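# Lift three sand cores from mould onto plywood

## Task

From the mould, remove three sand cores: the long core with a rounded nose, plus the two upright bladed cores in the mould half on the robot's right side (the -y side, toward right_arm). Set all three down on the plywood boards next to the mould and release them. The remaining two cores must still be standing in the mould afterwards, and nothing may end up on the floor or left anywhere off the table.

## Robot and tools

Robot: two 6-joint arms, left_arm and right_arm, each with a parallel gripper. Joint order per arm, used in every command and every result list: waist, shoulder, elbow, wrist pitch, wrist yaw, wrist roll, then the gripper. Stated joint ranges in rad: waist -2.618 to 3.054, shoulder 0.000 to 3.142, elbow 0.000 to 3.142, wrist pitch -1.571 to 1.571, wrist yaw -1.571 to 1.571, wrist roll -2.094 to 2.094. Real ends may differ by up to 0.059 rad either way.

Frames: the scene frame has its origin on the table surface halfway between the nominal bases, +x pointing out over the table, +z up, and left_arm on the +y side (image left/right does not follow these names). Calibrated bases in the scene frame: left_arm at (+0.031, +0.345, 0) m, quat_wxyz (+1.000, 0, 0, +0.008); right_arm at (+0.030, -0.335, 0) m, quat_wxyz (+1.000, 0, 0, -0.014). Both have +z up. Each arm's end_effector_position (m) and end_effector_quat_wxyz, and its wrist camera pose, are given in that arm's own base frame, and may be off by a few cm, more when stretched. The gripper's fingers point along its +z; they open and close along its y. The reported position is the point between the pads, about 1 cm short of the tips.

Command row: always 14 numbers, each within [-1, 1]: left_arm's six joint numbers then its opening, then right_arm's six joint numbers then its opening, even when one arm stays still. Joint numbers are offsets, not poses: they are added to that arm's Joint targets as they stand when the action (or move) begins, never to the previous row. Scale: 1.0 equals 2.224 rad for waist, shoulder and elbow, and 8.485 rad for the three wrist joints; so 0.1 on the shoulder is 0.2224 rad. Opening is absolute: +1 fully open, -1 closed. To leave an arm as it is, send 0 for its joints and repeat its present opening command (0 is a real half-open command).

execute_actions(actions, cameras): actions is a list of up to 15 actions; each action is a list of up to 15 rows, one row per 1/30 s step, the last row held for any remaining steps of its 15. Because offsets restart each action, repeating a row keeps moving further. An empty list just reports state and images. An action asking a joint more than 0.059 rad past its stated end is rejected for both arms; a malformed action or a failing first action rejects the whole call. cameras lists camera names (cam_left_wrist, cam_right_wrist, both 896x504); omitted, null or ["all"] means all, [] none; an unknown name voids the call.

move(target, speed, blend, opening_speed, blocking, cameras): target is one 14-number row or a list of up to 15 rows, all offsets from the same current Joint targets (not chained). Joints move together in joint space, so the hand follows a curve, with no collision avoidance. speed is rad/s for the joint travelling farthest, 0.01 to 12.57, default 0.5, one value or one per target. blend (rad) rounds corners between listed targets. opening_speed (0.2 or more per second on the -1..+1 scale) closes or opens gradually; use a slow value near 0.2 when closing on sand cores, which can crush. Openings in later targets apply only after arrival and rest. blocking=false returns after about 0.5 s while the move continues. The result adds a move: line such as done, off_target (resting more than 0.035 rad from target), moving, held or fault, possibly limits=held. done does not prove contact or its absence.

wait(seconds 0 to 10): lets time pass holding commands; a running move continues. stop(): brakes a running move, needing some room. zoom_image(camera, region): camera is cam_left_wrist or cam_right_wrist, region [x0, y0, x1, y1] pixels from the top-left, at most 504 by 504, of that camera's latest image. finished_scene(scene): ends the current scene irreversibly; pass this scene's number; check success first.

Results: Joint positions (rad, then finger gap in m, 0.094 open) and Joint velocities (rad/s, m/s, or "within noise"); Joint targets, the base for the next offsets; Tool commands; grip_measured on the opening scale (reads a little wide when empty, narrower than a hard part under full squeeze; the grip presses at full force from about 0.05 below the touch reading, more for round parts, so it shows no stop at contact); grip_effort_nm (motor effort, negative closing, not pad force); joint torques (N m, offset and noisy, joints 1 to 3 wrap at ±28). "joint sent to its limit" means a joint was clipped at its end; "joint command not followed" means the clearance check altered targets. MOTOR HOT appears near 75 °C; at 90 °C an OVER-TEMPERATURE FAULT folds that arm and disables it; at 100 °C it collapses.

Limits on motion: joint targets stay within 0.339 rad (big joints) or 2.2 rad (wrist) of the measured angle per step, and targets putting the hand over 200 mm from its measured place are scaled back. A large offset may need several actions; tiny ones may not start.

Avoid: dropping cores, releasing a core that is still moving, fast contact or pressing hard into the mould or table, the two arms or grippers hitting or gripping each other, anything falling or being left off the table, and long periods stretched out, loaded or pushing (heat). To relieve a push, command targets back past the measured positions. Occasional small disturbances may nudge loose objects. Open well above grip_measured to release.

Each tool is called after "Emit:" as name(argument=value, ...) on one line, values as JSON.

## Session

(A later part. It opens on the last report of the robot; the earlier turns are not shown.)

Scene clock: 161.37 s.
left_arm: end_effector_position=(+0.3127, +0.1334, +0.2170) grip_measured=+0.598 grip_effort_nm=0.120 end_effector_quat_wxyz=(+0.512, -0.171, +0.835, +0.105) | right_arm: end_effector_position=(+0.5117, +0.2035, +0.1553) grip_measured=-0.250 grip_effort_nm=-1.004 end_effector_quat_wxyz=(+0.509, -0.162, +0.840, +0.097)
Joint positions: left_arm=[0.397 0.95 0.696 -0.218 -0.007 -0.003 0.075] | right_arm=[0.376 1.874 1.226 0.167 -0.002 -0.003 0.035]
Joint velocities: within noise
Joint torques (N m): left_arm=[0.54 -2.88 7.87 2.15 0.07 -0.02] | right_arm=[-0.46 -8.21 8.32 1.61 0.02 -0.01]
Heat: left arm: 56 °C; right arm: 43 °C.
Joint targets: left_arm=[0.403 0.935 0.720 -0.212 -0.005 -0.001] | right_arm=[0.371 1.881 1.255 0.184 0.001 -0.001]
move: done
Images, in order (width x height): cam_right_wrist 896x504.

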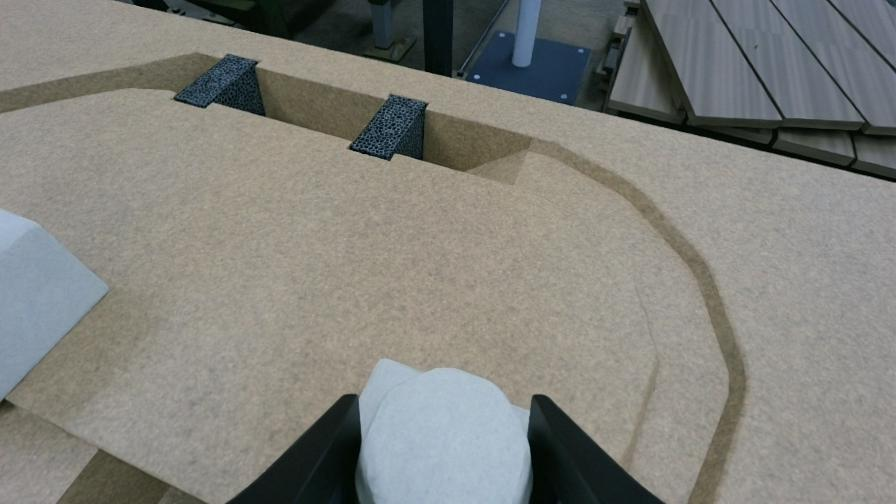

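Emit:
move(target=[[0,0,0,0,0,0,0.6,0,-0.0441,0.0661,-0.0118,0,0,-0.6],[0,0,0,0,0,0,0.6,0,-0.0562,0.1587,-0.0392,0,0,-0.6],[0,0,0,0,0,0,0.6,0,-0.0477,0.259,-0.0633,0,0,-0.6],[0,0,0,0,0,0,0.6,-0.2567,-0.1263,0.2451,-0.1395,-0.0236,0.0707,-0.6],[0,0,0,0,0,0,0.6,-0.5535,-0.2837,0.0427,-0.1631,-0.0636,0.1852,-0.6],[0,0,0,0,0,0,0.6,-0.5535,-0.3152,-0.1367,-0.1283,-0.0636,0.1852,-0.6]], speed=[0.3, 0.4, 0.4, 0.8, 0.9, 0.5], blend=[0.05, 0.05, 0.1, 0.15, 0.1, 0], cameras=["cam_right_wrist"])

Scene clock: 182.33 s.
left_arm: end_effector_position=(+0.3127, +0.1334, +0.2169) grip_measured=+0.598 grip_effort_nm=0.110 end_effector_quat_wxyz=(+0.512, -0.171, +0.835, +0.105) | right_arm: end_effector_position=(+0.2352, -0.1400, +0.1476) grip_measured=-0.250 grip_effort_nm=-1.004 end_effector_quat_wxyz=(+0.083, +0.875, +0.381, +0.286)
Joint positions: left_arm=[0.397 0.95 0.696 -0.218 -0.007 -0.003 0.075] | right_arm=[-0.854 1.209 0.947 -0.942 -0.493 1.559 0.035]
Joint velocities: within noise
Joint torques (N m): left_arm=[0.57 -2.85 7.9 2.14 0.05 -0.04] | right_arm=[-0.53 -5.38 5.98 1.04 -0.67 0.09]
Heat: left arm: 54 °C; right arm: 43 °C.
Joint targets: left_arm=[0.403 0.935 0.720 -0.212 -0.005 -0.001] | right_arm=[-0.860 1.180 0.951 -0.905 -0.539 1.571]
move: off_target (right_arm); right_arm: the wrist yaw is farthest, 0.046 rad from its target
Images, in order (width x height): cam_right_wrist 896x504.

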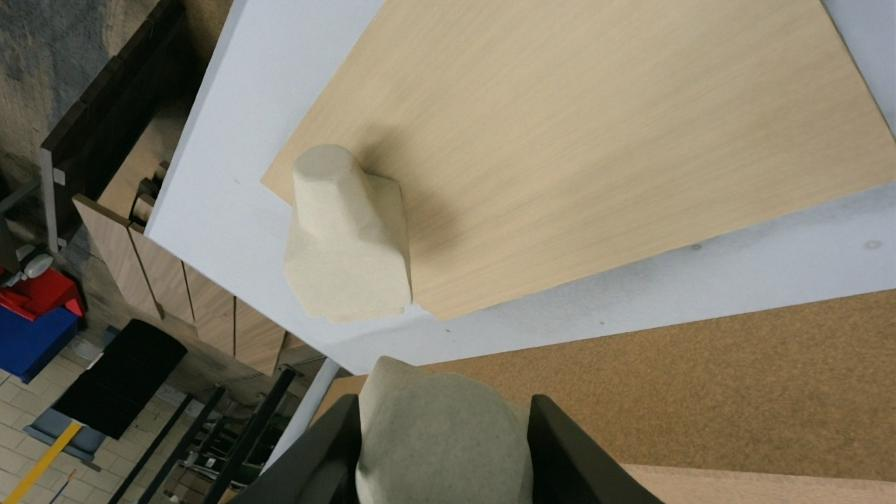

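Emit:
move(target=[0,0,0,0,0,0,0.6,0,0.0425,-0.1473,0.0498,0,0,-0.6], speed=0.3, cameras=["cam_right_wrist"])

Scene clock: 194.63 s.
left_arm: end_effector_position=(+0.3127, +0.1334, +0.2169) grip_measured=+0.598 grip_effort_nm=0.125 end_effector_quat_wxyz=(+0.512, -0.171, +0.835, +0.105) | right_arm: end_effector_position=(+0.2361, -0.1405, +0.0594) grip_measured=-0.250 grip_effort_nm=-1.004 end_effector_quat_wxyz=(+0.094, +0.872, +0.383, +0.291)
Joint positions: left_arm=[0.397 0.95 0.696 -0.218 -0.007 -0.003 0.075] | right_arm=[-0.854 1.278 0.621 -0.522 -0.495 1.559 0.035]
Joint velocities: within noise
Joint torques (N m): left_arm=[0.5 -2.92 7.87 2.15 0.04 -0.06] | right_arm=[-0.53 -3.44 5.46 1.08 -0.66 0.09]
Heat: left arm: 54 °C; right arm: 41 °C.
Joint targets: left_arm=[0.403 0.935 0.720 -0.212 -0.005 -0.001] | right_arm=[-0.860 1.274 0.624 -0.482 -0.539 1.571]
move: off_target (right_arm); right_arm: the wrist yaw is farthest, 0.044 rad from its target
Images, in order (width x height): cam_right_wrist 896x504.

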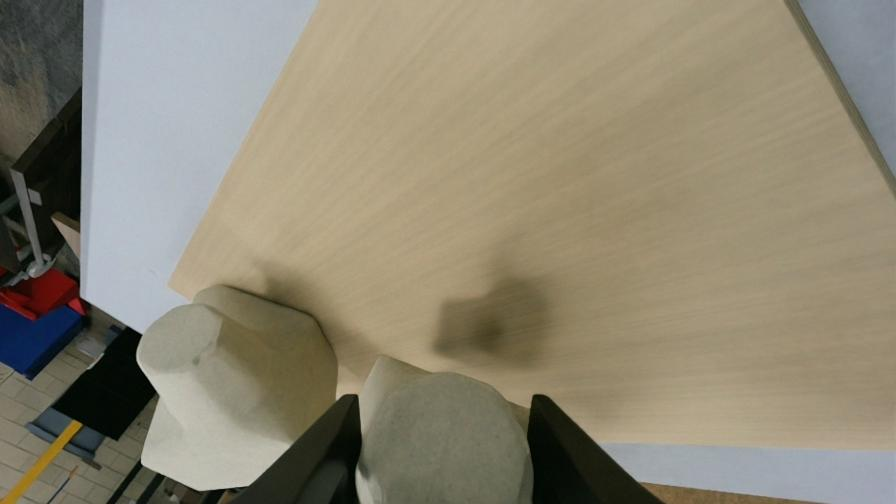

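Emit:
move(target=[0,0,0,0,0,0,0.6,0,0.0146,-0.0184,0.0086,0,0,-0.6], speed=0.12, cameras=["cam_right_wrist"])

Scene clock: 199.37 s.
left_arm: end_effector_position=(+0.3127, +0.1334, +0.2169) grip_measured=+0.598 grip_effort_nm=0.125 end_effector_quat_wxyz=(+0.512, -0.171, +0.835, +0.105) | right_arm: end_effector_position=(+0.2366, -0.1410, +0.0460) grip_measured=-0.250 grip_effort_nm=-0.999 end_effector_quat_wxyz=(+0.095, +0.871, +0.383, +0.291)
Joint positions: left_arm=[0.397 0.95 0.696 -0.218 -0.007 -0.003 0.075] | right_arm=[-0.854 1.309 0.582 -0.45 -0.495 1.559 0.035]
Joint velocities: within noise
Joint torques (N m): left_arm=[0.59 -2.77 7.88 2.14 0.04 -0.05] | right_arm=[-0.54 -3.44 5.18 1.09 -0.65 0.09]
Heat: left arm: 54 °C; right arm: 41 °C.
Joint targets: left_arm=[0.403 0.935 0.720 -0.212 -0.005 -0.001] | right_arm=[-0.860 1.307 0.582 -0.409 -0.539 1.571]
move: off_target (right_arm); right_arm: the wrist yaw is farthest, 0.044 rad from its target
Images, in order (width x height): cam_right_wrist 896x504.

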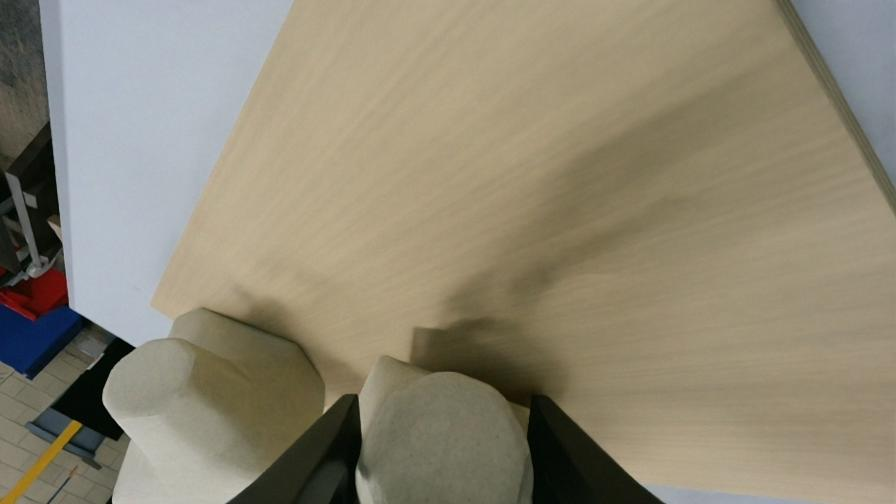

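Emit:
move(target=[[0,0,0,0,0,0,0.6,0,0.005,-0.0064,0.003,0,0,-0.6],[0,0,0,0,0,0,0.6,0,0.005,-0.0064,0.0022,0,0,-0.12]], speed=0.1, opening_speed=0.3, cameras=["cam_right_wrist"])

Scene clock: 205.10 s.
left_arm: end_effector_position=(+0.3127, +0.1334, +0.2169) grip_measured=+0.598 grip_effort_nm=0.129 end_effector_quat_wxyz=(+0.512, -0.171, +0.835, +0.105) | right_arm: end_effector_position=(+0.2390, -0.1396, +0.0432) grip_measured=-0.123 grip_effort_nm=0.173 end_effector_quat_wxyz=(+0.094, +0.868, +0.383, +0.300)
Joint positions: left_arm=[0.397 0.95 0.696 -0.218 -0.007 -0.003 0.075] | right_arm=[-0.854 1.32 0.568 -0.418 -0.514 1.562 0.041]
Joint velocities: within noise
Joint torques (N m): left_arm=[0.51 -2.84 7.9 2.17 0.03 -0.03] | right_arm=[-0.5 -3.48 5.11 0.96 -0.51 0.06]
Heat: left arm: 54 °C; right arm: 41 °C.
Joint targets: left_arm=[0.403 0.935 0.720 -0.212 -0.005 -0.001] | right_arm=[-0.860 1.318 0.568 -0.390 -0.539 1.571]
move: done; target 2's new numbers were sent with right_arm's wrist yaw 0.043 rad from that target
Images, in order (width x height): cam_right_wrist 896x504.

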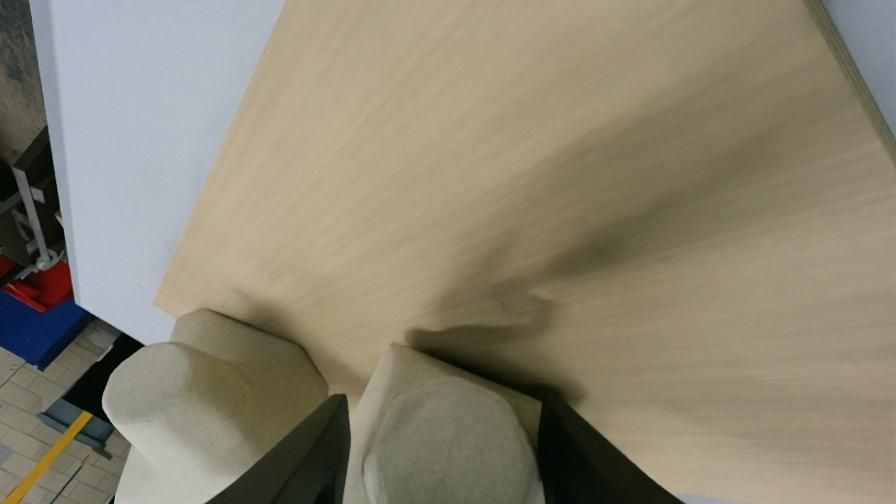

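Emit:
move(target=[[0,0,0,0,0,0,0.6,0,0,0,0,0,0,0.25],[0,0,0,0,0,0,0.6,0,-0.134,0.0908,-0.0589,0,0,0.25]], speed=0.4, opening_speed=1.0)

Scene clock: 212.27 s.
left_arm: end_effector_position=(+0.3127, +0.1334, +0.2169) grip_measured=+0.598 grip_effort_nm=0.120 end_effector_quat_wxyz=(+0.512, -0.171, +0.835, +0.105) | right_arm: end_effector_position=(+0.2164, -0.1100, +0.1268) grip_measured=+0.247 grip_effort_nm=0.183 end_effector_quat_wxyz=(+0.094, +0.866, +0.384, +0.308)
Joint positions: left_arm=[0.397 0.95 0.696 -0.218 -0.007 -0.003 0.075] | right_arm=[-0.854 1.031 0.741 -0.873 -0.529 1.565 0.059]
Joint velocities: within noise
Joint torques (N m): left_arm=[0.57 -2.8 7.92 2.14 0.03 -0.03] | right_arm=[-0.49 -2.58 8.02 0.59 -0.32 0.03]
Heat: left arm: 53 °C; right arm: 40 °C.
Joint targets: left_arm=[0.403 0.935 0.720 -0.212 -0.005 -0.001] | right_arm=[-0.860 1.020 0.770 -0.890 -0.539 1.571]
move: done

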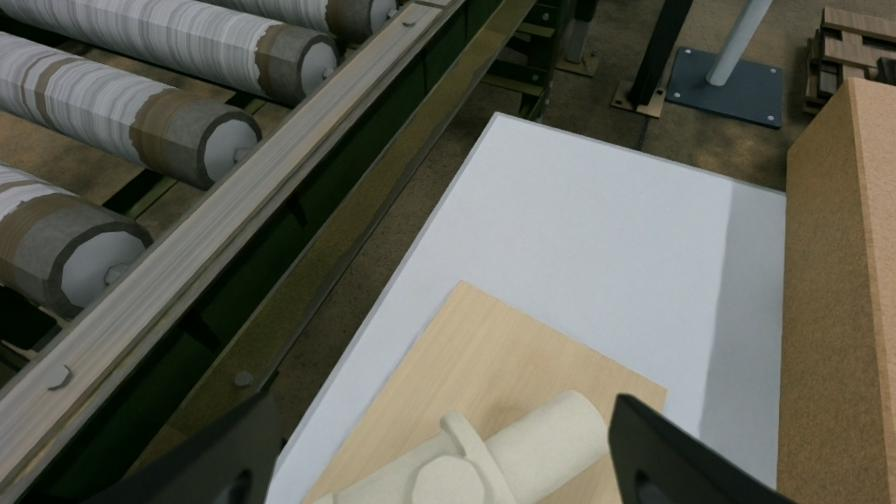

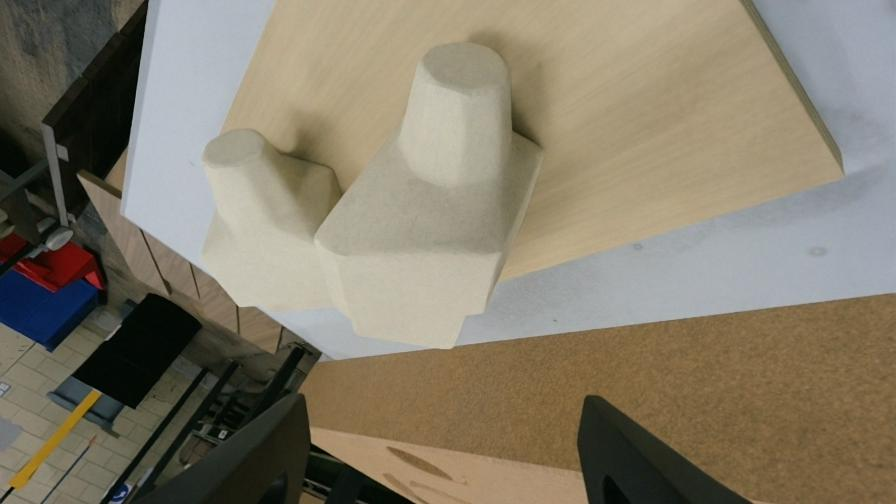

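Emit:
finished_scene(scene=2)

The scene is finished: the task was done.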